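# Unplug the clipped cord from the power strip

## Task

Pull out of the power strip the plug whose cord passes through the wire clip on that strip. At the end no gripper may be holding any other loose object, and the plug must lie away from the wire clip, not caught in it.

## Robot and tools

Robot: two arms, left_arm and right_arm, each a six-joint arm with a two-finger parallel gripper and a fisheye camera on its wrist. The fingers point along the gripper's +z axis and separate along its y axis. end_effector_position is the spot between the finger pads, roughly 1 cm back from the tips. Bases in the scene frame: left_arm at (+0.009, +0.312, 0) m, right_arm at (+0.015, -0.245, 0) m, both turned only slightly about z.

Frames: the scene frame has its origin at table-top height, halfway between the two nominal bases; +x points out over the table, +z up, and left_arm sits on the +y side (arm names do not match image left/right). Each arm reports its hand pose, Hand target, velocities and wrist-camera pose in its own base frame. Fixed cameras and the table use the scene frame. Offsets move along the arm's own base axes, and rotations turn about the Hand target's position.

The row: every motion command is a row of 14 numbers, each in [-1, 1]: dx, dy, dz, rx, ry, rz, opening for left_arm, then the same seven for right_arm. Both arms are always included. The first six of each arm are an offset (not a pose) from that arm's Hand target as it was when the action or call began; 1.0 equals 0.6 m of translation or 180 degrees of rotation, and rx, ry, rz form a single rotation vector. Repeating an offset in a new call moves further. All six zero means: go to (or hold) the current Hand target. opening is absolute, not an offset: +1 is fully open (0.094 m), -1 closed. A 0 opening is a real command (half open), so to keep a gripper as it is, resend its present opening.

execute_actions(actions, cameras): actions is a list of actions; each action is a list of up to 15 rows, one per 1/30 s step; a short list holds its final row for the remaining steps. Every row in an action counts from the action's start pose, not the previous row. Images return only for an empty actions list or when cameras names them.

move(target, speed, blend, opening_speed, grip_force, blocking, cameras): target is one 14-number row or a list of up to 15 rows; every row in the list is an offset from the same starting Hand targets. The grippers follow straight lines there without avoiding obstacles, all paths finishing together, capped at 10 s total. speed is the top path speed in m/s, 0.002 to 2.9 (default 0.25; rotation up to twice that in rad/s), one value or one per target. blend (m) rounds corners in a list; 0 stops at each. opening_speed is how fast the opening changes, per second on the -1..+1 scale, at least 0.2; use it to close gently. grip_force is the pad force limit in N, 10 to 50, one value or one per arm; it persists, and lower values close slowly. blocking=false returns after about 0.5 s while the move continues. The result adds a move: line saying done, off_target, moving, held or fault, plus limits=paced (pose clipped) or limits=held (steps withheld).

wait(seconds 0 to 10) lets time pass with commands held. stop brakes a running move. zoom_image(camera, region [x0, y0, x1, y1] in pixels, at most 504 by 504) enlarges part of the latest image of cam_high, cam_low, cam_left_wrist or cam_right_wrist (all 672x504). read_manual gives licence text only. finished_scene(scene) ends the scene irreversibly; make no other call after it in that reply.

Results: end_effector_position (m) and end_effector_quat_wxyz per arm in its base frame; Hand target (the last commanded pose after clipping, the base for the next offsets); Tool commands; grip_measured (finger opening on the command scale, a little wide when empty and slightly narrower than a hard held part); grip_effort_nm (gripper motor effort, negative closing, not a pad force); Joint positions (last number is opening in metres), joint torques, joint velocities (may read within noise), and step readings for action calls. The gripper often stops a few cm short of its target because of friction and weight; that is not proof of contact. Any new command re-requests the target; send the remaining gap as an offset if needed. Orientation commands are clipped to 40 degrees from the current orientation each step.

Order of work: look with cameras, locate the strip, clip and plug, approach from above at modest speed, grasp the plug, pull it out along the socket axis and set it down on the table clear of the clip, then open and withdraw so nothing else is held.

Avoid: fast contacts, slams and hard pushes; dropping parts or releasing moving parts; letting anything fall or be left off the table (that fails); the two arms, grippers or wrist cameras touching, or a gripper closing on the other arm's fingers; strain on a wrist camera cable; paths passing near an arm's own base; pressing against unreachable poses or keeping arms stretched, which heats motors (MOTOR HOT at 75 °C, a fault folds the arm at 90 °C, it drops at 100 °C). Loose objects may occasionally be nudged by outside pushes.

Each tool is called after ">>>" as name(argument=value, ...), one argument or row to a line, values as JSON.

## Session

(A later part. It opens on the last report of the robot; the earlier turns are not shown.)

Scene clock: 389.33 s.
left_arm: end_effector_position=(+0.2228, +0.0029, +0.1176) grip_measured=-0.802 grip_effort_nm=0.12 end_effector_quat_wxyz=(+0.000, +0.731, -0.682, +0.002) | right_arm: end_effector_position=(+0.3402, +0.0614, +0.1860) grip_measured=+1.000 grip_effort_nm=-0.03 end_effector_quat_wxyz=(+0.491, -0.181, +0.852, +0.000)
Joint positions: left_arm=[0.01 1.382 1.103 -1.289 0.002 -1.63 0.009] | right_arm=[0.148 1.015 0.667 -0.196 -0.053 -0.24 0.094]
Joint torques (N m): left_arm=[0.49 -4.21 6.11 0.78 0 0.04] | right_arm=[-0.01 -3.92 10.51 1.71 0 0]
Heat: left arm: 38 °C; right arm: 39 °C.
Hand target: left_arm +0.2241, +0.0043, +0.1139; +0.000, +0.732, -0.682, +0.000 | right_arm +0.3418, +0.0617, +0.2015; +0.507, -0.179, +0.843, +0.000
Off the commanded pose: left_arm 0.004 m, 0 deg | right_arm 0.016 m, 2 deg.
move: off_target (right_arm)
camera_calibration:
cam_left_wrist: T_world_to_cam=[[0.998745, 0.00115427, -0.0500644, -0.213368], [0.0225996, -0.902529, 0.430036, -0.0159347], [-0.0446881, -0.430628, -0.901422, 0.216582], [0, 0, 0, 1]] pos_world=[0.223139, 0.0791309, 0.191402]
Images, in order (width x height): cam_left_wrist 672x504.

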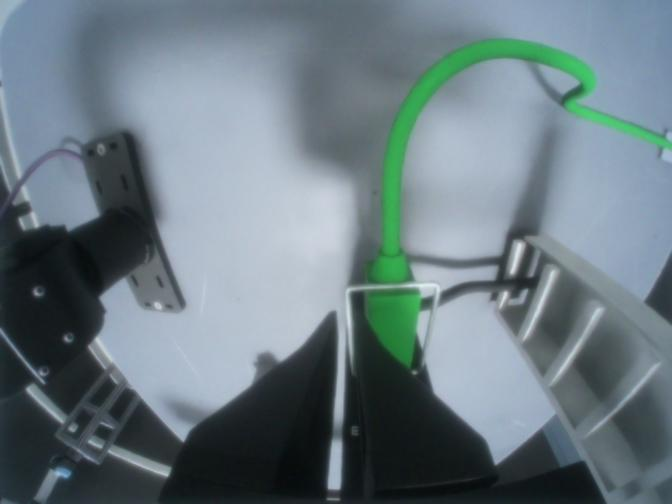

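>>> move(
  target=[0.001, 0, -0.0285, 0, 0, 0, -0.8, 0, 0, 0, 0, 0, 0, 1],
  speed=0.04,
  cameras=["cam_left_wrist"],
)

>>> zoom_image(
  camera="cam_left_wrist",
  region=[310, 270, 430, 390],
)

Scene clock: 407.83 s.
left_arm: end_effector_position=(+0.2240, +0.0022, +0.1010) grip_measured=-0.802 grip_effort_nm=0.12 end_effector_quat_wxyz=(+0.000, +0.731, -0.682, +0.004) | right_arm: end_effector_position=(+0.3402, +0.0614, +0.1860) grip_measured=+1.000 grip_effort_nm=-0.03 end_effector_quat_wxyz=(+0.491, -0.181, +0.852, +0.000)
Joint positions: left_arm=[0.01 1.389 1.043 -1.22 0.006 -1.63 0.009] | right_arm=[0.148 1.015 0.667 -0.196 -0.053 -0.24 0.094]
Joint torques (N m): left_arm=[0.49 -4.16 6.02 0.79 -0.04 0.03] | right_arm=[-0.02 -3.9 10.52 1.71 0 0]
Heat: left arm: 36 °C; right arm: 40 °C.
Hand target: left_arm +0.2248, +0.0043, +0.0970; +0.000, +0.732, -0.682, +0.001 | right_arm +0.3418, +0.0617, +0.2015; +0.507, -0.179, +0.843, +0.000
Off the commanded pose: left_arm 0.005 m, 0 deg | right_arm 0.016 m, 2 deg.
move: off_target (right_arm)
camera_calibration:
cam_left_wrist: T_world_to_cam=[[0.998859, 0.00097289, -0.0477417, -0.215627], [0.0216152, -0.90071, 0.433882, -0.00964008], [-0.0425794, -0.434419, -0.899704, 0.200746], [0, 0, 0, 1]] pos_world=[0.224137, 0.0787347, 0.1745]
Images, in order (width x height): cam_left_wrist 672x504.

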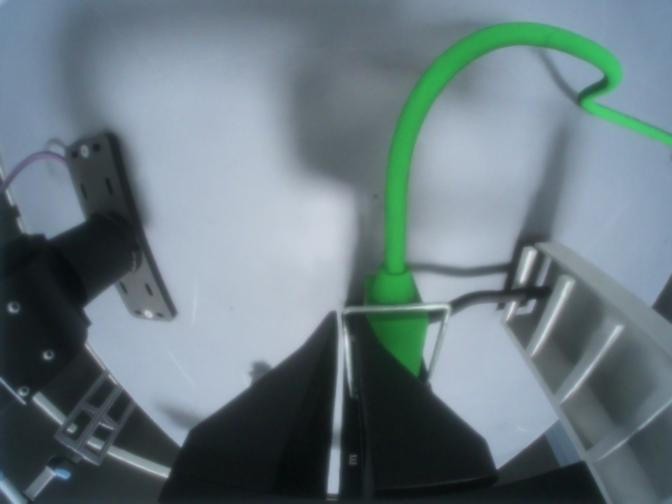

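Scaled by 4.200 from the camera's 672x504 image, which has a finer 960x720 frame.

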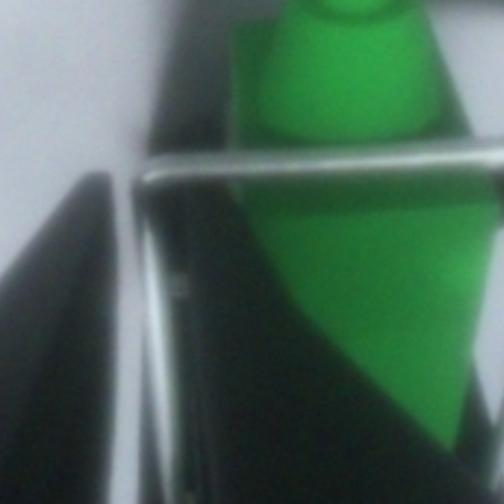

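>>> move(
  target=[0, 0, 0, 0, 0, 0, -1, 0, 0, 0, 0, 0, 0, 1],
  grip_force=[30, 50],
  cameras=["cam_left_wrist"],
)

>>> zoom_image(
  camera="cam_left_wrist",
  region=[310, 270, 430, 390],
)

Scene clock: 418.33 s.
left_arm: end_effector_position=(+0.2241, +0.0022, +0.1010) grip_measured=-0.932 grip_effort_nm=-0.63 end_effector_quat_wxyz=(+0.000, +0.731, -0.682, +0.004) | right_arm: end_effector_position=(+0.3402, +0.0614, +0.1860) grip_measured=+1.000 grip_effort_nm=-0.03 end_effector_quat_wxyz=(+0.491, -0.181, +0.852, +0.000)
Joint positions: left_arm=[0.01 1.389 1.043 -1.22 0.006 -1.63 0.003] | right_arm=[0.148 1.015 0.667 -0.196 -0.053 -0.24 0.094]
Joint torques (N m): left_arm=[0.49 -4.15 6.01 0.79 -0.04 0.04] | right_arm=[-0.01 -3.92 10.51 1.71 0 0]
Heat: left arm: 37 °C; right arm: 40 °C.
Hand target: left_arm +0.2248, +0.0043, +0.0970; +0.000, +0.732, -0.682, +0.001 | right_arm +0.3418, +0.0617, +0.2015; +0.507, -0.179, +0.843, +0.000
Off the commanded pose: left_arm 0.005 m, 0 deg | right_arm 0.016 m, 2 deg.
grip_force (N): 30, 50
move: off_target (right_arm)
camera_calibration:
cam_left_wrist: T_world_to_cam=[[0.998876, 0.000925486, -0.0473851, -0.215689], [0.0214179, -0.900708, 0.433897, -0.0095988], [-0.0422786, -0.434424, -0.899715, 0.200681], [0, 0, 0, 1]] pos_world=[0.224137, 0.0787347, 0.1745]
Images, in order (width x height): cam_left_wrist 672x504.

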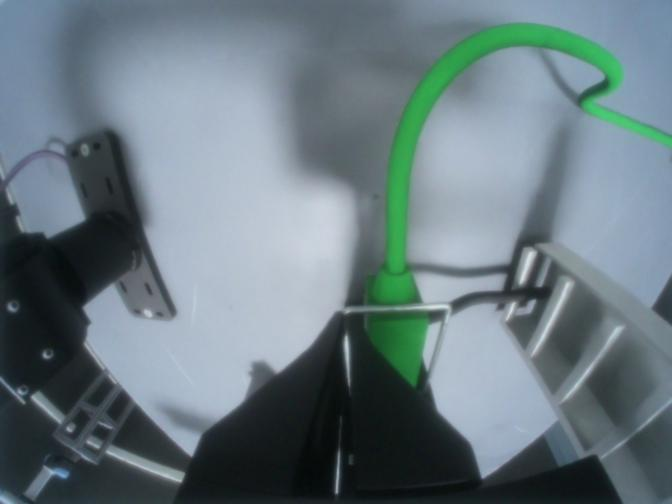

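Scaled by 4.200 from the camera's 672x504 image, which has a finer 960x720 frame.

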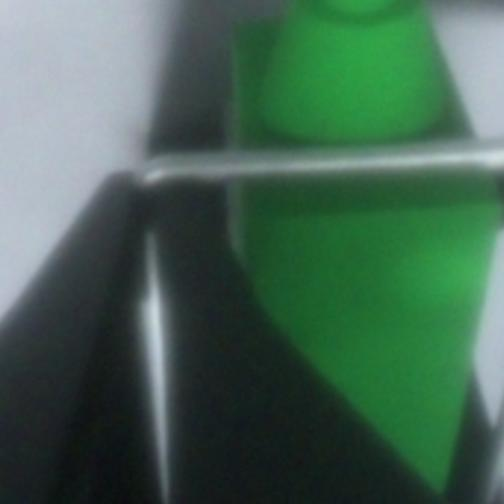

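>>> move(
  target=[0, -0.007, 0.0467, 0, 0, 0, -1, 0, 0, 0, 0, 0, 0, 1],
  speed=0.05,
  cameras=["cam_left_wrist", "cam_low"],
)

>>> zoom_image(
  camera="cam_left_wrist",
  region=[290, 230, 450, 390],
)

Scene clock: 423.07 s.
left_arm: end_effector_position=(+0.2238, -0.0003, +0.1166) grip_measured=-0.934 grip_effort_nm=-0.67 end_effector_quat_wxyz=(+0.003, +0.732, -0.682, +0.003) | right_arm: end_effector_position=(+0.3402, +0.0614, +0.1860) grip_measured=+1.000 grip_effort_nm=-0.03 end_effector_quat_wxyz=(+0.491, -0.181, +0.852, +0.000)
Joint positions: left_arm=[0.001 1.389 1.104 -1.287 0.008 -1.64 0.003] | right_arm=[0.148 1.015 0.667 -0.196 -0.053 -0.24 0.094]
Joint torques (N m): left_arm=[-0.34 -4.86 9.77 0.35 -0.07 -0.05] | right_arm=[-0.02 -3.92 10.51 1.71 0.01 0]
Heat: left arm: 37 °C; right arm: 40 °C.
Hand target: left_arm +0.2249, +0.0002, +0.1250; +0.000, +0.732, -0.682, +0.001 | right_arm +0.3418, +0.0617, +0.2015; +0.507, -0.179, +0.843, +0.000
Off the commanded pose: left_arm 0.008 m, 0 deg | right_arm 0.016 m, 2 deg.
grip_force (N): 30, 50
move: off_target (right_arm)
camera_calibration:
cam_left_wrist: T_world_to_cam=[[0.998584, 0.00231733, -0.0531481, -0.214008], [0.0252838, -0.899678, 0.435822, -0.0196616], [-0.0468062, -0.436548, -0.898462, 0.214479], [0, 0, 0, 1]] pos_world=[0.224241, 0.0764374, 0.189896]
Images, in order (width x height): cam_low 672x504, cam_left_wrist 672x504.

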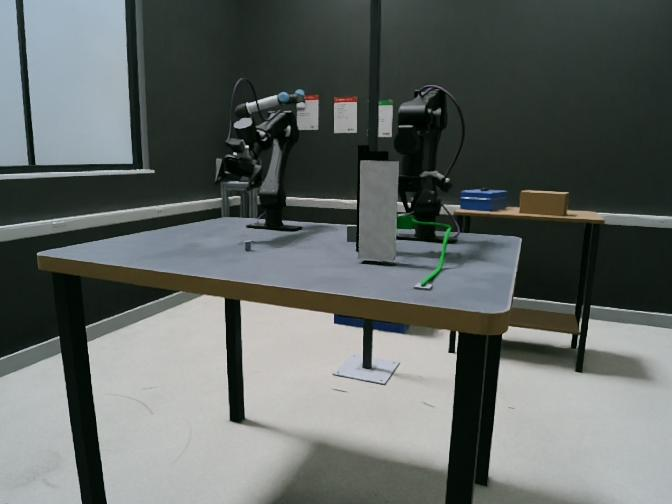

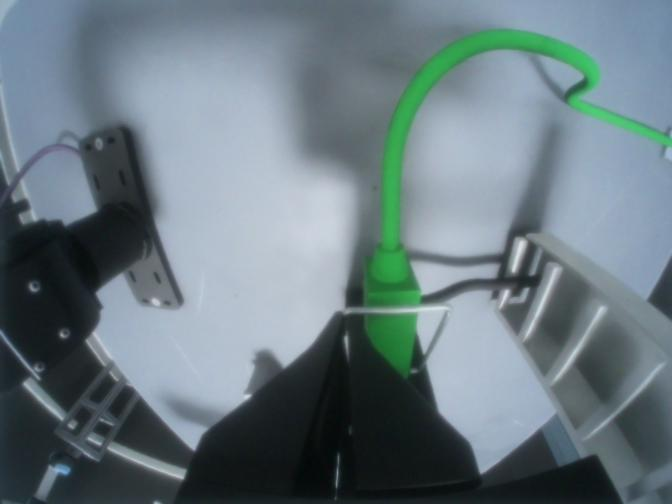

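Scaled by 3.150 from the camera's 672x504 image, which has a finer 960x720 frame.

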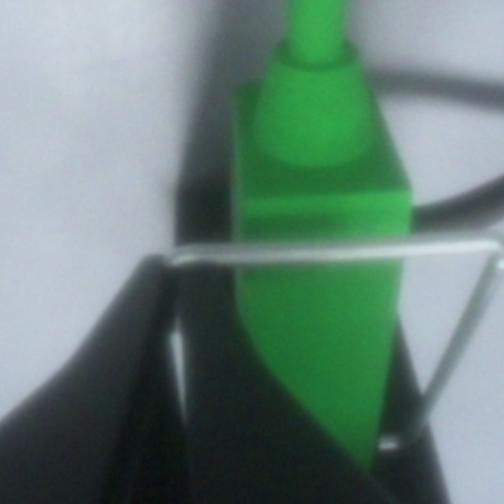

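>>> move(
  target=[
    [0, -0.0122, 0.0257, -0.028, 0, 0, -1, 0, 0, 0, 0, 0, 0, 1],
    [0, -0.0303, 0.0492, -0.0556, 0, 0, -1, 0, 0, 0, 0, 0, 0, 1],
  ],
  speed=0.06,
  blend=0.005,
  cameras=["cam_left_wrist", "cam_low"],
)

>>> zoom_image(
  camera="cam_left_wrist",
  region=[290, 230, 450, 390],
)

Scene clock: 429.13 s.
left_arm: end_effector_position=(+0.2231, -0.0186, +0.1495) grip_measured=-0.983 grip_effort_nm=-0.67 end_effector_quat_wxyz=(+0.062, +0.729, -0.680, +0.059) | right_arm: end_effector_position=(+0.3402, +0.0614, +0.1860) grip_measured=+1.000 grip_effort_nm=-0.03 end_effector_quat_wxyz=(+0.491, -0.181, +0.852, +0.000)
Joint positions: left_arm=[0.05 1.389 1.224 -1.413 0.171 -1.59 0.001] | right_arm=[0.148 1.015 0.667 -0.196 -0.053 -0.24 0.094]
Joint torques (N m): left_arm=[0.5 -4.07 9.11 0.47 0.17 0.03] | right_arm=[-0.01 -3.92 10.51 1.71 0.01 0.01]
Heat: left arm: 38 °C; right arm: 40 °C.
Hand target: left_arm +0.2249, -0.0181, +0.1545; +0.064, +0.729, -0.679, +0.060 | right_arm +0.3418, +0.0617, +0.2015; +0.507, -0.179, +0.843, +0.000
Off the commanded pose: left_arm 0.005 m, 0 deg | right_arm 0.016 m, 2 deg.
grip_force (N): 30, 50
move: off_target (right_arm)
camera_calibration:
cam_left_wrist: T_world_to_cam=[[0.998732, -0.0070396, -0.0498544, -0.212232], [0.0229974, -0.81707, 0.576079, -0.0694028], [-0.0447899, -0.576495, -0.815872, 0.2206], [0, 0, 0, 1]] pos_world=[0.223439, 0.0689741, 0.209382]
Images, in order (width x height): cam_low 672x504, cam_left_wrist 672x504.

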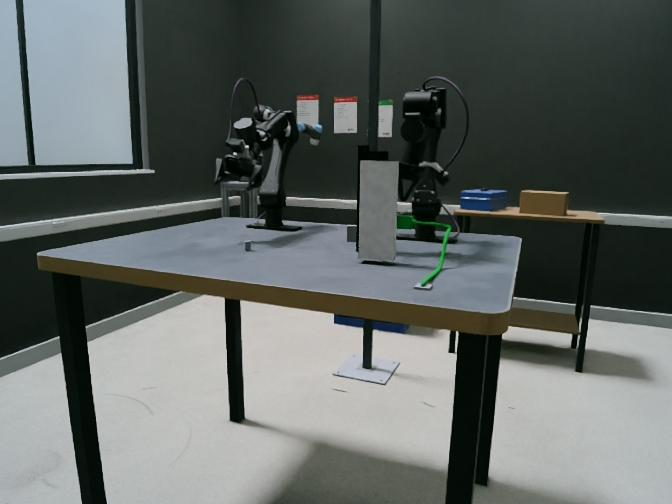

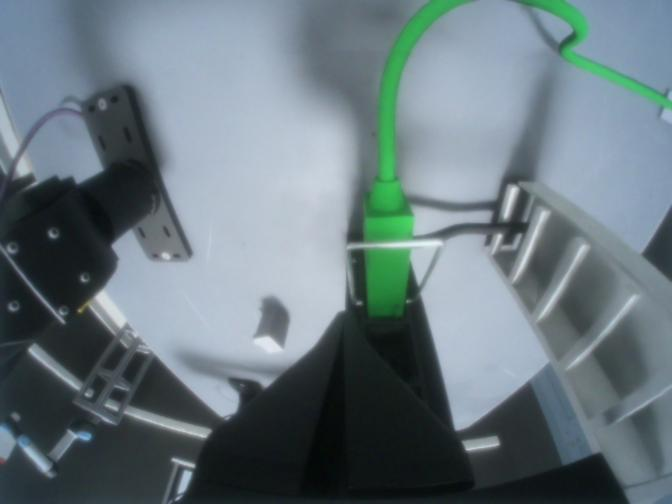

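Scaled by 3.150 from the camera's 672x504 image, which has a finer 960x720 frame.

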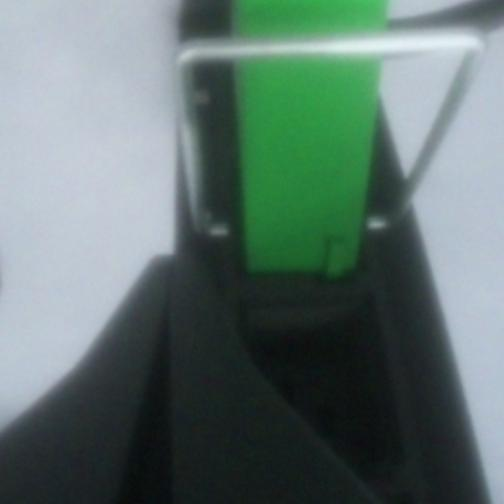

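>>> move(
  target=[
    [0, 0.02, 0.07, 0, 0, 0, -1, 0, 0, 0, 0, 0, 0, 1],
    [0.0385, 0.13, 0.05, -0.166, -0.0142, 0, -1, 0, 0, 0, 0, 0, 0, 1],
  ],
  speed=0.15,
  blend=0.02,
  cameras=["cam_left_wrist", "cam_low", "cam_high"],
)

>>> zoom_image(
  camera="cam_left_wrist",
  region=[250, 170, 450, 370],
)

Scene clock: 478.83 s.
left_arm: end_effector_position=(+0.2479, +0.0617, +0.1823) grip_measured=-0.983 grip_effort_nm=-0.67 end_effector_quat_wxyz=(+0.128, +0.718, -0.631, +0.263) | right_arm: end_effector_position=(+0.3402, +0.0614, +0.1860) grip_measured=+1.000 grip_effort_nm=-0.03 end_effector_quat_wxyz=(+0.491, -0.181, +0.852, +0.000)
Joint positions: left_arm=[0.635 1.57 1.403 -1.562 0.576 -1.018 0.001] | right_arm=[0.148 1.015 0.667 -0.196 -0.053 -0.24 0.094]
Joint torques (N m): left_arm=[0.2 -5.52 6.98 0.22 0.55 0.08] | right_arm=[-0.01 -3.9 10.51 1.71 0 0]
Heat: left arm: 41 °C; right arm: 40 °C.
Hand target: left_arm +0.2479, +0.0599, +0.1844; +0.235, +0.686, -0.642, +0.249 | right_arm +0.3418, +0.0617, +0.2015; +0.507, -0.179, +0.843, +0.000
Off the commanded pose: left_arm 0.003 m, 13 deg | right_arm 0.016 m, 2 deg.
joint sent to its limit (left arm) — joint 4 (wrist pitch), lower limit. The joint targets are off in orientation, not in position.
grip_force (N): 30, 50
move: off_target (left_arm, right_arm)
camera_calibration:
cam_left_wrist: T_world_to_cam=[[0.986315, 0.0859229, 0.140715, -0.272123], [-0.0721421, -0.542521, 0.836939, -0.0641282], [0.148253, -0.835636, -0.528898, 0.210689], [0, 0, 0, 1]] pos_world=[0.232537, 0.16465, 0.203396]
Images, in order (width x height): cam_high 672x504, cam_low 672x504, cam_left_wrist 672x504.

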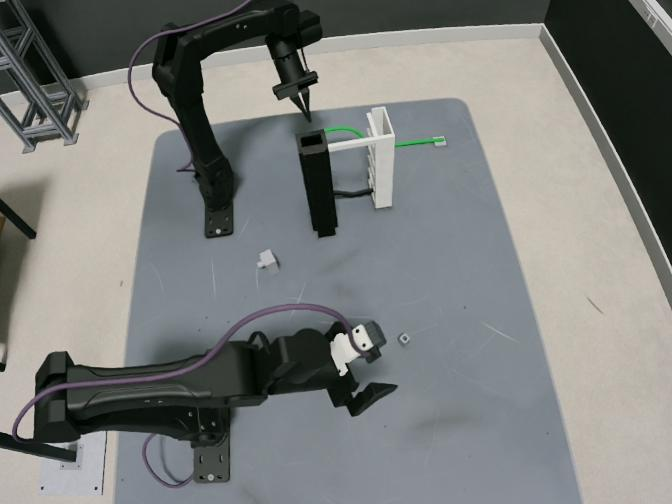

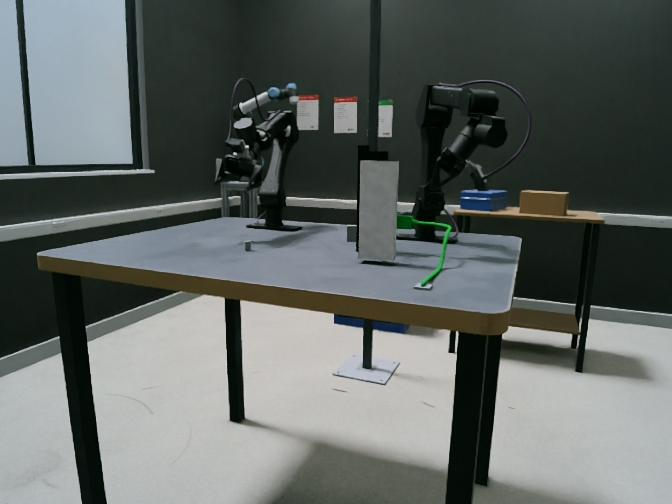

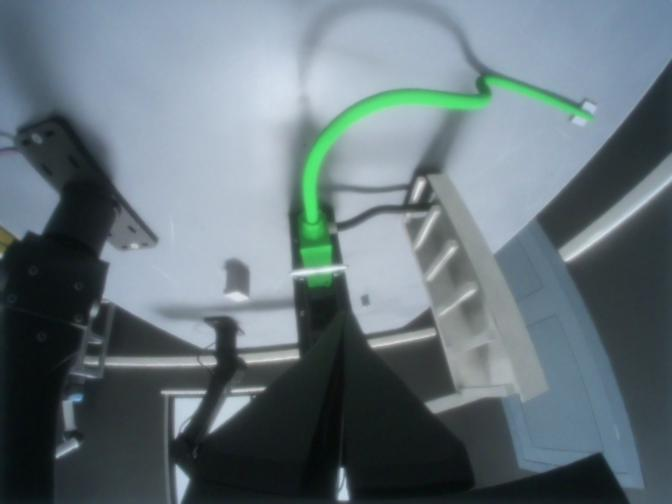

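Scaled by 2.520 from the camera's 672x504 image, which has a finer 960x720 frame.

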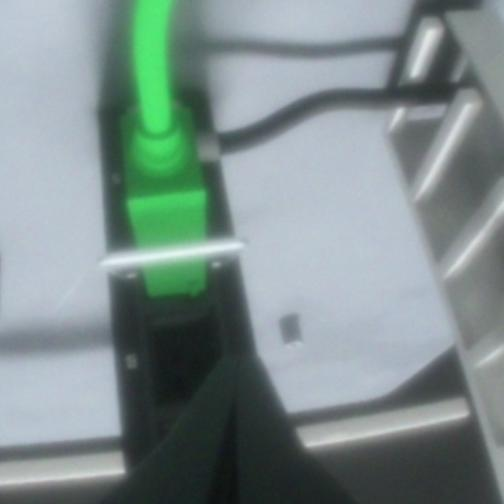

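>>> move(
  target=[
    [0, -0.02, -0.0823, 0, 0, 0, -1, 0, 0, 0, 0, 0, 0, 1],
    [0, -0.0598, -0.1173, 0, 0, 0, -1, 0, 0, 0, 0, 0, 0, 1],
  ],
  speed=0.12,
  blend=0.01,
  grip_force=50,
  cameras=["cam_left_wrist"],
)

>>> zoom_image(
  camera="cam_left_wrist",
  region=[250, 200, 450, 400],
)

Scene clock: 493.73 s.
left_arm: end_effector_position=(+0.2451, +0.0254, +0.1112) grip_measured=-0.986 grip_effort_nm=-0.76 end_effector_quat_wxyz=(+0.244, +0.686, -0.642, +0.239) | right_arm: end_effector_position=(+0.3402, +0.0614, +0.1860) grip_measured=+1.000 grip_effort_nm=-0.03 end_effector_quat_wxyz=(+0.491, -0.181, +0.852, +0.000)
Joint positions: left_arm=[0.524 1.736 1.236 -1.455 0.599 -0.994 0.001] | right_arm=[0.148 1.015 0.667 -0.196 -0.053 -0.24 0.094]
Joint torques (N m): left_arm=[-0.1 -9.11 5.35 0.15 0.55 -0.09] | right_arm=[-0.02 -3.92 10.51 1.71 0 0]
Heat: left arm: 40 °C; right arm: 40 °C.
Hand target: left_arm +0.2480, +0.0242, +0.1141; +0.235, +0.686, -0.642, +0.249 | right_arm +0.3418, +0.0617, +0.2015; +0.507, -0.179, +0.843, +0.000
Off the commanded pose: left_arm 0.004 m, 2 deg | right_arm 0.016 m, 2 deg.
move: off_target (right_arm)
camera_calibration:
cam_left_wrist: T_world_to_cam=[[0.999256, -0.0291245, -0.0252761, -0.23802], [0.0108491, -0.416657, 0.908999, -0.0561314], [-0.0370056, -0.908597, -0.416031, 0.177838], [0, 0, 0, 1]] pos_world=[0.245033, 0.131263, 0.118993]
Images, in order (width x height): cam_left_wrist 672x504.

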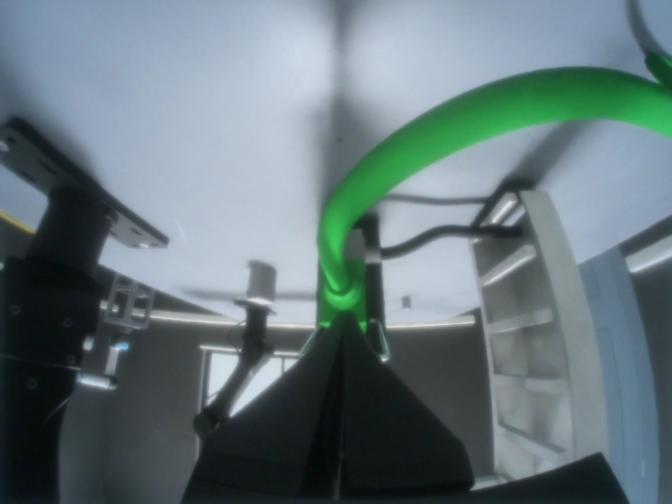

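Scaled by 2.520 from the camera's 672x504 image, which has a finer 960x720 frame.

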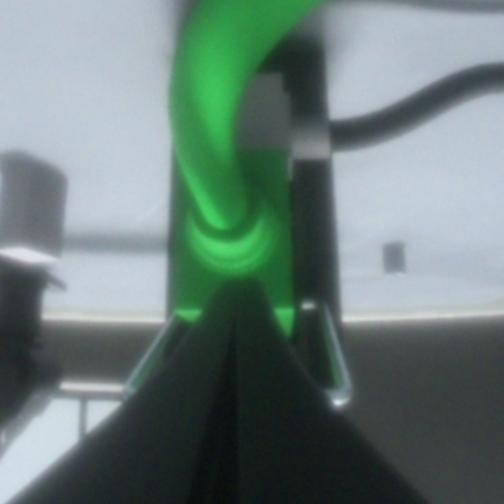

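>>> move(
  target=[
    [0, -0.0167, 0.0298, 0, 0, 0, -1, 0, 0, 0, 0, 0, 0, 1],
    [0, -0.0328, 0.0498, 0, 0, 0, -1, 0, 0, 0, 0, 0, 0, 1],
  ],
  speed=0.06,
  blend=0.005,
  cameras=["cam_left_wrist"],
)

>>> zoom_image(
  camera="cam_left_wrist",
  region=[250, 200, 450, 400],
)

Scene clock: 501.63 s.
left_arm: end_effector_position=(+0.2454, +0.0092, +0.1292) grip_measured=-0.986 grip_effort_nm=-0.76 end_effector_quat_wxyz=(+0.241, +0.689, -0.642, +0.235) | right_arm: end_effector_position=(+0.3402, +0.0614, +0.1860) grip_measured=+1.000 grip_effort_nm=-0.03 end_effector_quat_wxyz=(+0.491, -0.181, +0.852, +0.000)
Joint positions: left_arm=[0.467 1.677 1.252 -1.485 0.609 -1.067 0.001] | right_arm=[0.148 1.015 0.667 -0.196 -0.053 -0.24 0.094]
Joint torques (N m): left_arm=[-0.64 -9.65 8.16 -0.18 0.69 -0.09] | right_arm=[-0.01 -3.92 10.52 1.71 0 0]
Heat: left arm: 39 °C; right arm: 40 °C.
Hand target: left_arm +0.2480, +0.0045, +0.1440; +0.235, +0.686, -0.642, +0.249 | right_arm +0.3418, +0.0617, +0.2015; +0.507, -0.179, +0.843, +0.000
Off the commanded pose: left_arm 0.016 m, 2 deg | right_arm 0.016 m, 2 deg.
move: off_target (left_arm, right_arm)
camera_calibration:
cam_left_wrist: T_world_to_cam=[[0.999274, -0.02586, -0.0279779, -0.238013], [0.0142608, -0.427084, 0.9041, -0.079347], [-0.0353289, -0.903842, -0.426405, 0.171495], [0, 0, 0, 1]] pos_world=[0.24503, 0.114961, 0.138205]
Images, in order (width x height): cam_left_wrist 672x504.

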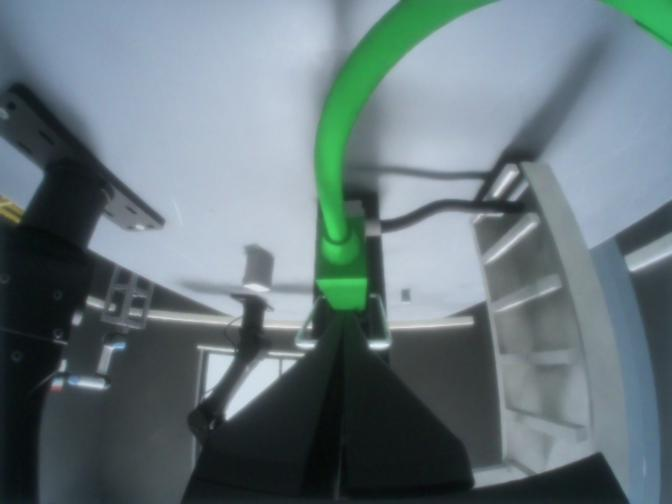

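Scaled by 2.520 from the camera's 672x504 image, which has a finer 960x720 frame.

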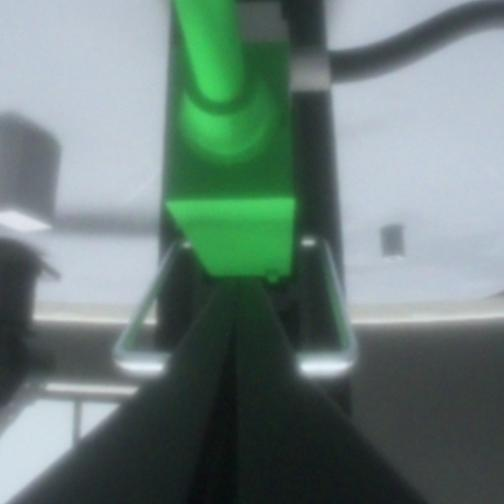

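>>> move(
  target=[
    [0, -0.0233, 0.025, 0, 0, 0, -1, 0, 0, 0, 0, 0, 0, 1],
    [0, -0.0633, 0.04, 0, 0, 0, -1, 0, 0, 0, 0, 0, 0, 1],
  ],
  speed=0.06,
  blend=0.005,
  cameras=["cam_left_wrist"],
)

>>> zoom_image(
  camera="cam_left_wrist",
  region=[250, 200, 450, 400],
)

Scene clock: 509.97 s.
left_arm: end_effector_position=(+0.2450, -0.0305, +0.1561) grip_measured=-0.986 grip_effort_nm=-0.76 end_effector_quat_wxyz=(+0.246, +0.690, -0.640, +0.233) | right_arm: end_effector_position=(+0.3402, +0.0614, +0.1860) grip_measured=+1.000 grip_effort_nm=-0.03 end_effector_quat_wxyz=(+0.491, -0.181, +0.852, +0.000)
Joint positions: left_arm=[0.33 1.587 1.269 -1.507 0.651 -1.23 0.001] | right_arm=[0.148 1.015 0.667 -0.196 -0.053 -0.24 0.094]
Joint torques (N m): left_arm=[-0.4 -8.95 7.91 0.17 0.65 -0.08] | right_arm=[-0.01 -3.92 10.51 1.71 0 0]
Heat: left arm: 40 °C; right arm: 41 °C.
Hand target: left_arm +0.2479, -0.0336, +0.1679; +0.235, +0.686, -0.642, +0.249 | right_arm +0.3418, +0.0617, +0.2015; +0.507, -0.179, +0.843, +0.000
Off the commanded pose: left_arm 0.013 m, 2 deg | right_arm 0.016 m, 2 deg.
move: off_target (left_arm, right_arm)
camera_calibration:
cam_left_wrist: T_world_to_cam=[[0.998951, -0.0253888, -0.0381065, -0.236197], [0.0238376, -0.4222, 0.906189, -0.123119], [-0.0390956, -0.906147, -0.421152, 0.147041], [0, 0, 0, 1]] pos_world=[0.244633, 0.0752631, 0.164494]
Images, in order (width x height): cam_left_wrist 672x504.

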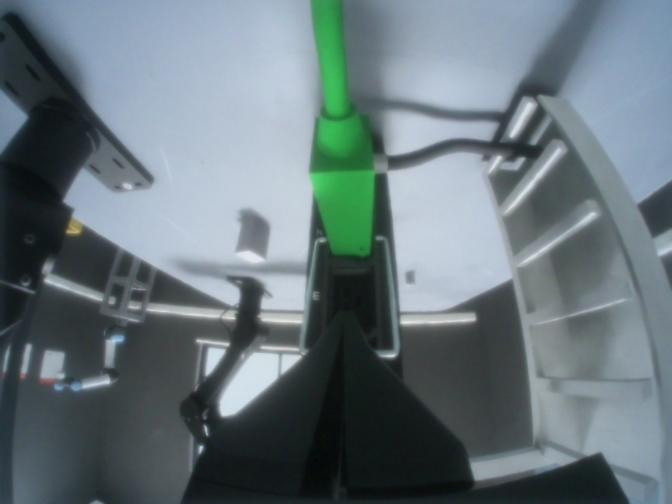

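Scaled by 2.520 from the camera's 672x504 image, which has a finer 960x720 frame.

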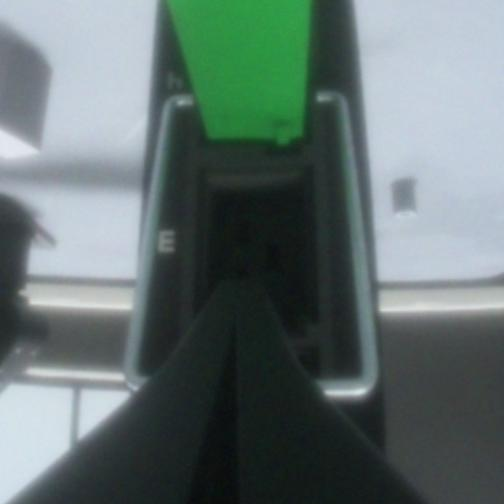

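>>> move(
  target=[
    [0, 0.0833, 0.01, 0, 0, 0, -1, 0, 0, 0, 0, 0, 0, 1],
    [0, 0.09, -0.02, 0.1383, 0.0118, 0, 0.1, 0, 0, 0, 0, 0, 0, 1],
  ],
  speed=0.15,
  blend=[0.02, 0],
  cameras=["cam_left_wrist"],
)

>>> zoom_image(
  camera="cam_left_wrist",
  region=[220, 150, 470, 400],
)

Scene clock: 536.20 s.
left_arm: end_effector_position=(+0.2483, +0.0193, +0.1526) grip_measured=+0.098 grip_effort_nm=0.12 end_effector_quat_wxyz=(+0.109, +0.725, -0.674, +0.089) | right_arm: end_effector_position=(+0.3402, +0.0614, +0.1860) grip_measured=+1.000 grip_effort_nm=-0.03 end_effector_quat_wxyz=(+0.491, -0.181, +0.852, +0.000)
Joint positions: left_arm=[0.266 1.555 1.367 -1.477 0.268 -1.364 0.052] | right_arm=[0.148 1.015 0.667 -0.196 -0.053 -0.24 0.094]
Joint torques (N m): left_arm=[-0.36 -8.92 5.81 0.62 0.05 -0.09] | right_arm=[-0.01 -3.92 10.51 1.71 0 0]
Heat: left arm: 40 °C; right arm: 41 °C.
Hand target: left_arm +0.2480, +0.0204, +0.1560; +0.093, +0.725, -0.676, +0.092 | right_arm +0.3418, +0.0617, +0.2015; +0.507, -0.179, +0.843, +0.000
Off the commanded pose: left_arm 0.004 m, 2 deg | right_arm 0.016 m, 2 deg.
move: off_target (right_arm)
camera_calibration:
cam_left_wrist: T_world_to_cam=[[0.997486, -0.0129709, -0.0696616, -0.233469], [0.0365921, -0.747581, 0.663162, -0.058762], [-0.0606795, -0.664044, -0.745227, 0.240969], [0, 0, 0, 1]] pos_world=[0.249654, 0.113056, 0.202282]
Images, in order (width x height): cam_left_wrist 672x504.

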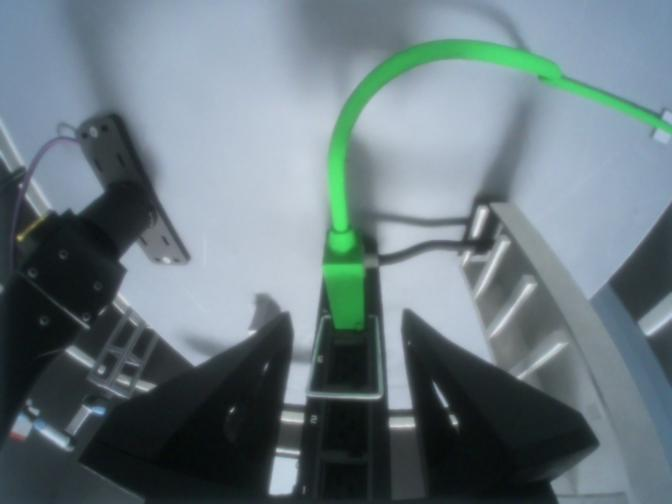

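Scaled by 2.016 from the camera's 672x504 image, which has a finer 960x720 frame.

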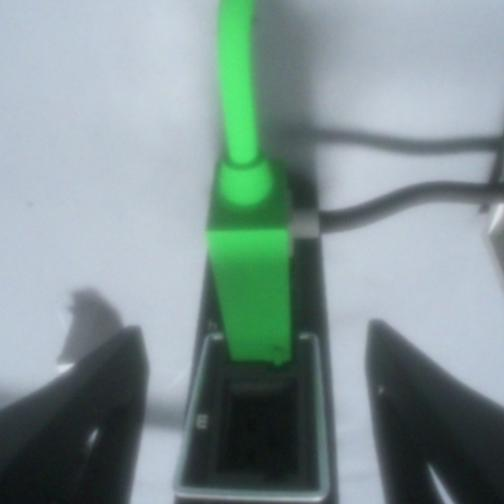

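>>> move(
  target=[
    [-0.0042, -0.034, -0.1142, 0, 0, 0, 0.1, 0, 0, 0, 0, 0, 0, 1],
    [-0.0042, -0.034, -0.1142, 0, 0, 0, -0.7, 0, 0, 0, 0, 0, 0, 1],
  ],
  speed=0.12,
  cameras=["cam_left_wrist", "cam_low"],
)

>>> zoom_image(
  camera="cam_left_wrist",
  region=[220, 200, 470, 450],
)

Scene clock: 551.90 s.
left_arm: end_effector_position=(+0.2451, -0.0004, +0.0835) grip_measured=-0.489 grip_effort_nm=-1.03 end_effector_quat_wxyz=(+0.107, +0.725, -0.674, +0.087) | right_arm: end_effector_position=(+0.3402, +0.0614, +0.1860) grip_measured=+1.000 grip_effort_nm=-0.03 end_effector_quat_wxyz=(+0.491, -0.181, +0.852, +0.000)
Joint positions: left_arm=[0.19 1.54 1.078 -1.179 0.268 -1.444 0.024] | right_arm=[0.148 1.015 0.667 -0.196 -0.053 -0.24 0.094]
Joint torques (N m): left_arm=[-0.38 -8.81 5.85 0.61 0.1 -0.08] | right_arm=[-0.02 -3.92 10.52 1.71 0 0]
Heat: left arm: 37 °C; right arm: 41 °C.
Hand target: left_arm +0.2455, +0.0001, +0.0874; +0.093, +0.725, -0.676, +0.092 | right_arm +0.3418, +0.0617, +0.2015; +0.507, -0.179, +0.843, +0.000
Off the commanded pose: left_arm 0.004 m, 2 deg | right_arm 0.016 m, 2 deg.
move: off_target (right_arm)
camera_calibration:
cam_left_wrist: T_world_to_cam=[[0.99755, -0.0118854, -0.0689389, -0.235414], [0.0364978, -0.752287, 0.657824, -0.0271397], [-0.0596803, -0.658729, -0.75001, 0.17635], [0, 0, 0, 1]] pos_world=[0.246353, 0.0929519, 0.133888]
Images, in order (width x height): cam_low 672x504, cam_left_wrist 672x504.

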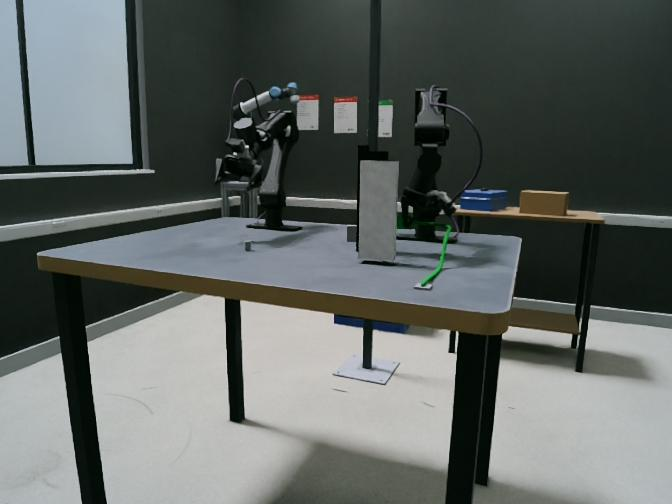

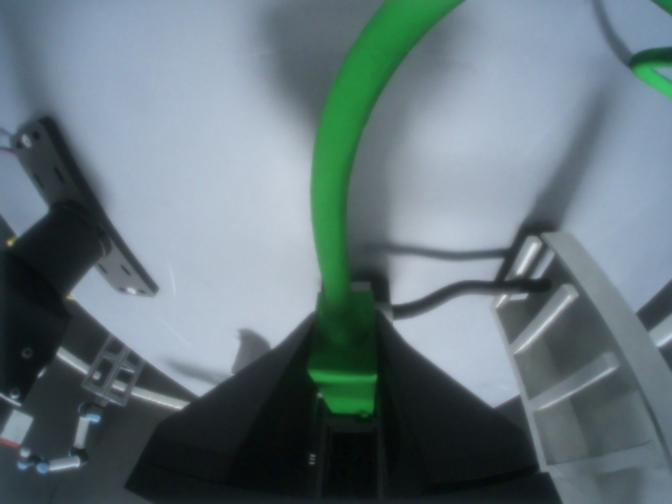

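Scaled by 2.016 from the camera's 672x504 image, which has a finer 960x720 frame.

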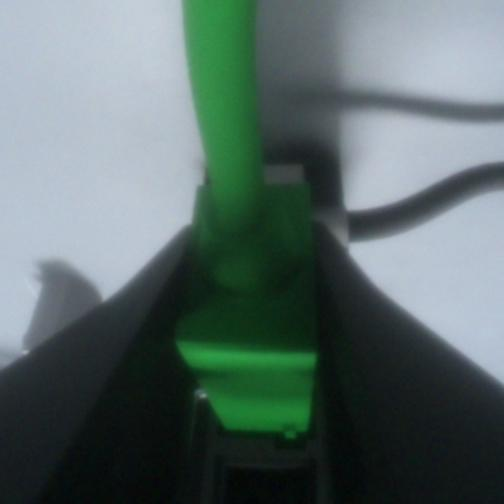

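>>> move(
  target=[-0.009, 0.1, 0, 0, 0, 0, -0.7, 0, 0, 0, 0, 0, 0, 1],
  speed=0.08,
  cameras=["cam_left_wrist", "cam_low"],
)

>>> zoom_image(
  camera="cam_left_wrist",
  region=[220, 200, 470, 450],
)

Scene clock: 556.03 s.
left_arm: end_effector_position=(+0.2429, +0.0059, +0.0865) grip_measured=-0.492 grip_effort_nm=-1.04 end_effector_quat_wxyz=(+0.158, +0.713, -0.664, +0.161) | right_arm: end_effector_position=(+0.3402, +0.0614, +0.1860) grip_measured=+1.000 grip_effort_nm=-0.03 end_effector_quat_wxyz=(+0.491, -0.181, +0.852, +0.000)
Joint positions: left_arm=[0.339 1.572 1.073 -1.212 0.435 -1.271 0.024] | right_arm=[0.148 1.015 0.667 -0.196 -0.053 -0.24 0.094]
Joint torques (N m): left_arm=[6 -6.84 11.54 0.18 -1.94 0.46] | right_arm=[-0.01 -3.93 10.51 1.71 0.01 0]
Heat: left arm: 38 °C; right arm: 41 °C.
Hand target: left_arm +0.2401, +0.0600, +0.0874; +0.093, +0.725, -0.676, +0.092 | right_arm +0.3418, +0.0617, +0.2015; +0.507, -0.179, +0.843, +0.000
Off the commanded pose: left_arm 0.054 m, 11 deg | right_arm 0.016 m, 2 deg.
move: off_target (left_arm, right_arm)
camera_calibration:
cam_left_wrist: T_world_to_cam=[[0.999454, -0.0164614, -0.0286555, -0.236916], [0.0121933, -0.62224, 0.782732, -0.0299322], [-0.0307155, -0.782653, -0.621699, 0.165194], [0, 0, 0, 1]] pos_world=[0.242226, 0.106765, 0.119341]
Images, in order (width x height): cam_low 672x504, cam_left_wrist 672x504.

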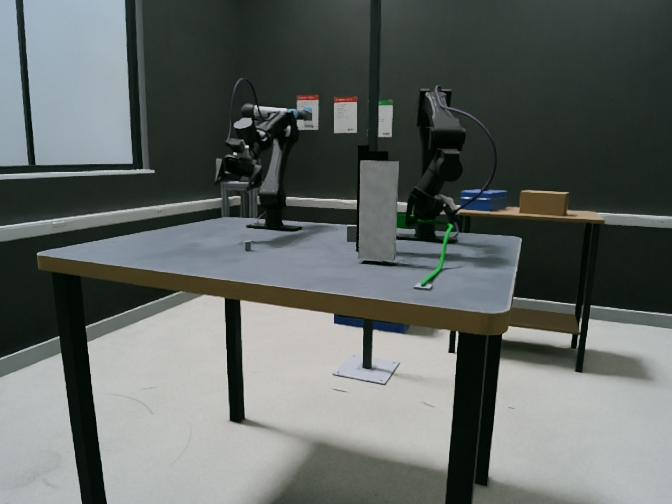

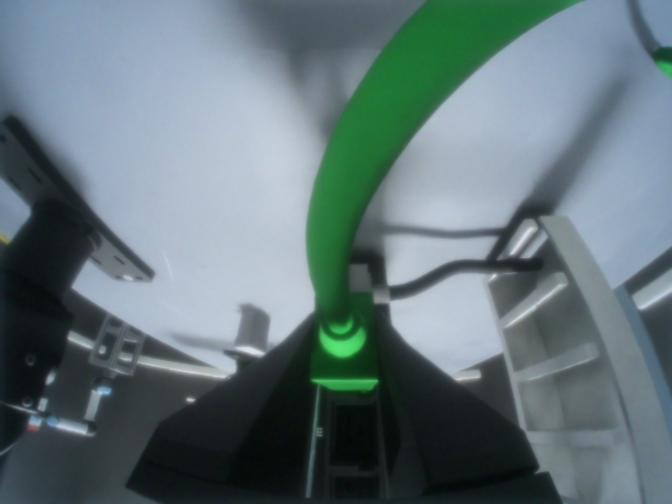

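Scaled by 2.016 from the camera's 672x504 image, which has a finer 960x720 frame.

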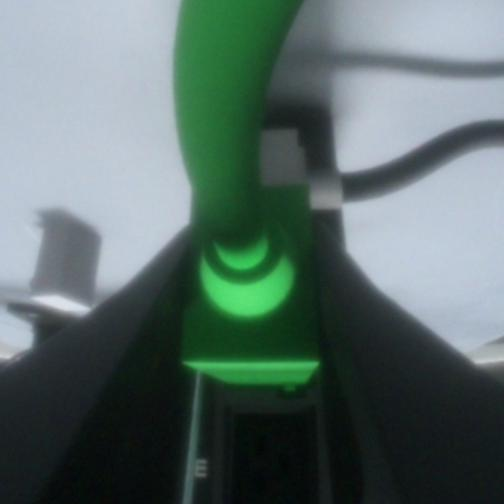

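>>> move(
  target=[-0.0045, 0.05, 0, 0, 0, 0, -0.9, 0, 0, 0, 0, 0, 0, 1],
  speed=0.1,
)

Scene clock: 562.30 s.
left_arm: end_effector_position=(+0.2367, +0.0871, +0.0843) grip_measured=-0.492 grip_effort_nm=-1.04 end_effector_quat_wxyz=(+0.093, +0.725, -0.675, +0.099) | right_arm: end_effector_position=(+0.3402, +0.0614, +0.1860) grip_measured=+1.000 grip_effort_nm=-0.03 end_effector_quat_wxyz=(+0.491, -0.181, +0.852, +0.000)
Joint positions: left_arm=[0.522 1.618 1.159 -1.234 0.244 -1.106 0.024] | right_arm=[0.148 1.015 0.667 -0.196 -0.053 -0.24 0.094]
Joint torques (N m): left_arm=[-0.05 -6.12 8.44 0.26 0.03 -0.01] | right_arm=[-0.01 -3.92 10.52 1.71 0.01 0]
Heat: left arm: 40 °C; right arm: 41 °C.
Hand target: left_arm +0.2374, +0.0900, +0.0874; +0.093, +0.725, -0.676, +0.092 | right_arm +0.3418, +0.0617, +0.2015; +0.507, -0.179, +0.843, +0.000
Off the commanded pose: left_arm 0.004 m, 1 deg | right_arm 0.016 m, 2 deg.
move: off_target (right_arm)

>>> move(
  target=[
    [0, 0.0667, 0, 0, 0, 0, -0.9, 0, 0, 0, 0, 0, 0, 1],
    [0, 0.0667, -0.109, 0, 0, 0, -0.9, 0, 0, 0, 0, 0, 0, 1],
  ],
  speed=0.12,
  blend=0.02,
  cameras=["cam_left_wrist", "cam_low"],
)

Scene clock: 574.27 s.
left_arm: end_effector_position=(+0.2333, +0.1218, +0.0319) grip_measured=-0.492 grip_effort_nm=-1.04 end_effector_quat_wxyz=(+0.108, +0.723, -0.675, +0.100) | right_arm: end_effector_position=(+0.3402, +0.0614, +0.1860) grip_measured=+1.000 grip_effort_nm=-0.03 end_effector_quat_wxyz=(+0.491, -0.181, +0.852, +0.000)
Joint positions: left_arm=[0.638 1.778 1.115 -1.088 0.236 -0.98 0.024] | right_arm=[0.148 1.015 0.667 -0.196 -0.053 -0.24 0.094]
Joint torques (N m): left_arm=[0.18 -6.53 4.94 0.89 -0.08 -0.07] | right_arm=[-0.02 -3.9 10.51 1.71 0.01 0.01]
Heat: left arm: 39 °C; right arm: 41 °C.
Hand target: left_arm +0.2374, +0.1301, +0.0221; +0.093, +0.725, -0.676, +0.092 | right_arm +0.3418, +0.0617, +0.2015; +0.507, -0.179, +0.843, +0.000
Off the commanded pose: left_arm 0.013 m, 2 deg | right_arm 0.016 m, 2 deg.
move: off_target (left_arm, right_arm)
camera_calibration:
cam_left_wrist: T_world_to_cam=[[0.998545, -0.0150372, -0.0517797, -0.226185], [0.0237756, -0.739126, 0.673148, 0.100037], [-0.0483939, -0.6734, -0.737693, 0.216255], [0, 0, 0, 1]] pos_world=[0.233943, 0.216165, 0.0804786]
Images, in order (width x height): cam_low 672x504, cam_left_wrist 672x504.

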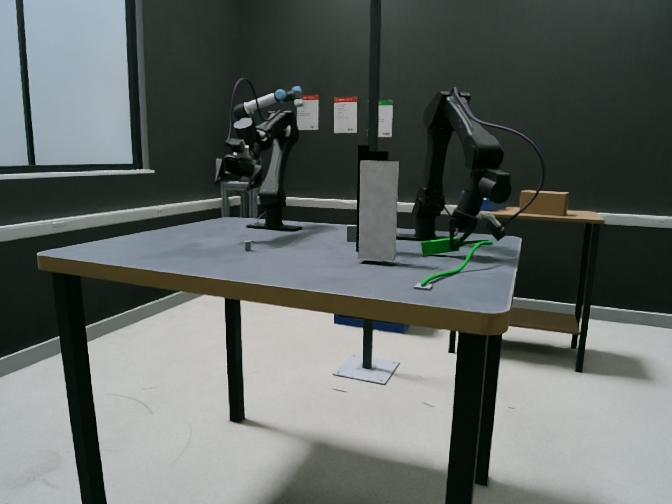

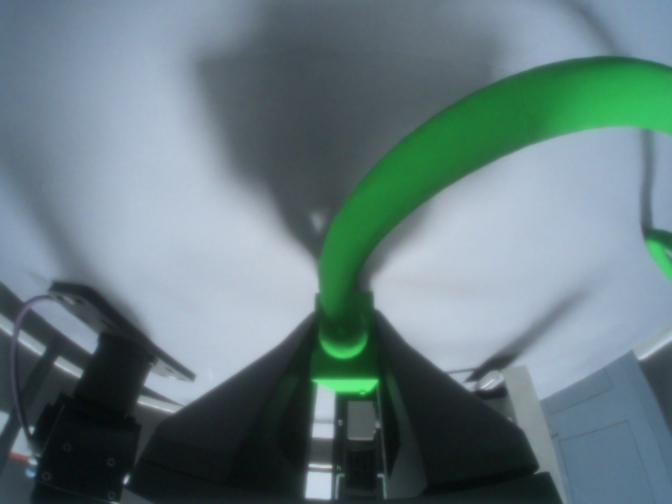

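>>> move(
  target=[
    [0, 0, 0, -0.061, 0, 0, -0.9, 0, 0, 0, 0, 0, 0, 1],
  ],
  speed=0.1,
  cameras=["cam_low"],
)

>>> zoom_image(
  camera="cam_low",
  region=[390, 190, 530, 300],
)

Scene clock: 581.93 s.
left_arm: end_effector_position=(+0.2325, +0.1249, +0.0217) grip_measured=-0.492 grip_effort_nm=-1.04 end_effector_quat_wxyz=(+0.165, +0.711, -0.666, +0.154) | right_arm: end_effector_position=(+0.3402, +0.0614, +0.1860) grip_measured=+1.000 grip_effort_nm=-0.03 end_effector_quat_wxyz=(+0.491, -0.181, +0.852, +0.000)
Joint positions: left_arm=[0.717 1.91 1.187 -1.16 0.337 -0.866 0.024] | right_arm=[0.148 1.015 0.667 -0.196 -0.053 -0.24 0.094]
Joint torques (N m): left_arm=[0.49 -7.32 7.8 0.08 0.28 0] | right_arm=[-0.01 -3.9 10.52 1.71 0.01 0]
Heat: left arm: 38 °C; right arm: 41 °C.
Hand target: left_arm +0.2373, +0.1300, +0.0220; +0.162, +0.713, -0.664, +0.156 | right_arm +0.3418, +0.0617, +0.2015; +0.507, -0.179, +0.843, +0.000
Off the commanded pose: left_arm 0.007 m, 1 deg | right_arm 0.016 m, 2 deg.
move: off_target (right_arm)
Images, in order (width x height): cam_low 672x504.

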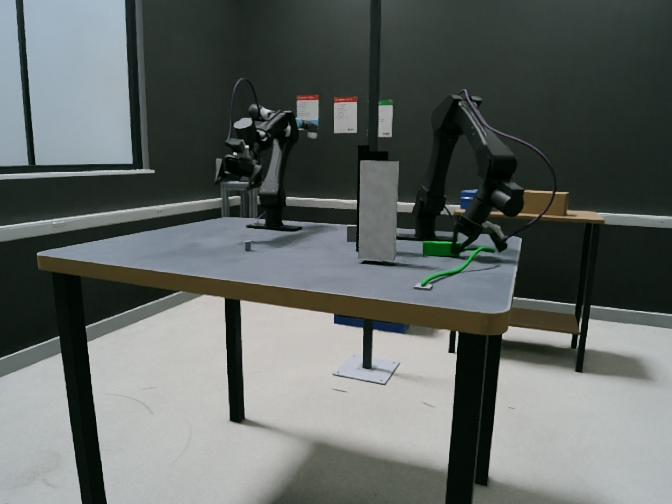

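Scaled by 3.600.

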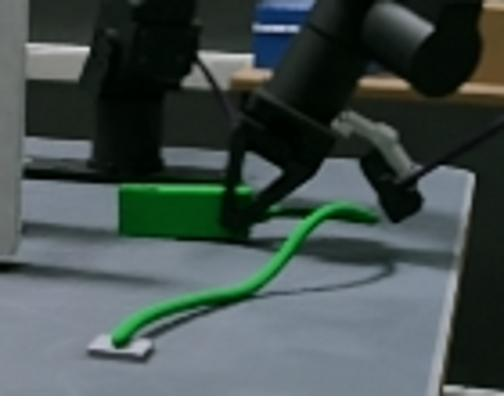

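>>> move(
  target=[
    [0, 0, -0.0175, 0, 0, 0, -0.9, 0, 0, 0, 0, 0, 0, 1],
  ],
  speed=0.05,
  cameras=["cam_low"],
)

>>> zoom_image(
  camera="cam_low",
  region=[390, 190, 530, 300],
)

Scene clock: 585.00 s.
left_arm: end_effector_position=(+0.2324, +0.1240, +0.0196) grip_measured=-0.492 grip_effort_nm=-1.04 end_effector_quat_wxyz=(+0.170, +0.711, -0.663, +0.159) | right_arm: end_effector_position=(+0.3402, +0.0614, +0.1860) grip_measured=+1.000 grip_effort_nm=-0.03 end_effector_quat_wxyz=(+0.491, -0.181, +0.852, +0.000)
Joint positions: left_arm=[0.721 1.921 1.187 -1.16 0.347 -0.863 0.024] | right_arm=[0.148 1.015 0.667 -0.196 -0.053 -0.24 0.094]
Joint torques (N m): left_arm=[0.13 -6.78 5.94 0.43 0.17 -0.06] | right_arm=[-0.01 -3.9 10.51 1.71 0 0]
Heat: left arm: 38 °C; right arm: 41 °C.
Hand target: left_arm +0.2374, +0.1300, +0.0116; +0.162, +0.713, -0.664, +0.156 | right_arm +0.3418, +0.0617, +0.2015; +0.507, -0.179, +0.843, +0.000
Off the commanded pose: left_arm 0.011 m, 1 deg | right_arm 0.016 m, 2 deg.
move: off_target (left_arm, right_arm)
Images, in order (width x height): cam_low 672x504.

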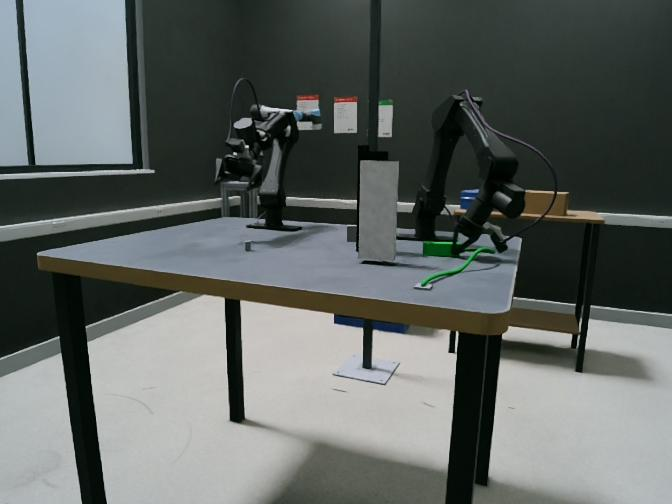

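Scaled by 3.600.

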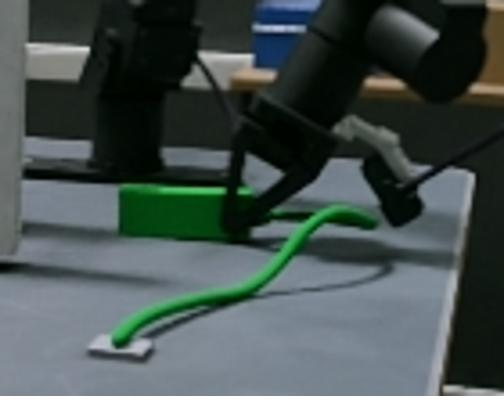

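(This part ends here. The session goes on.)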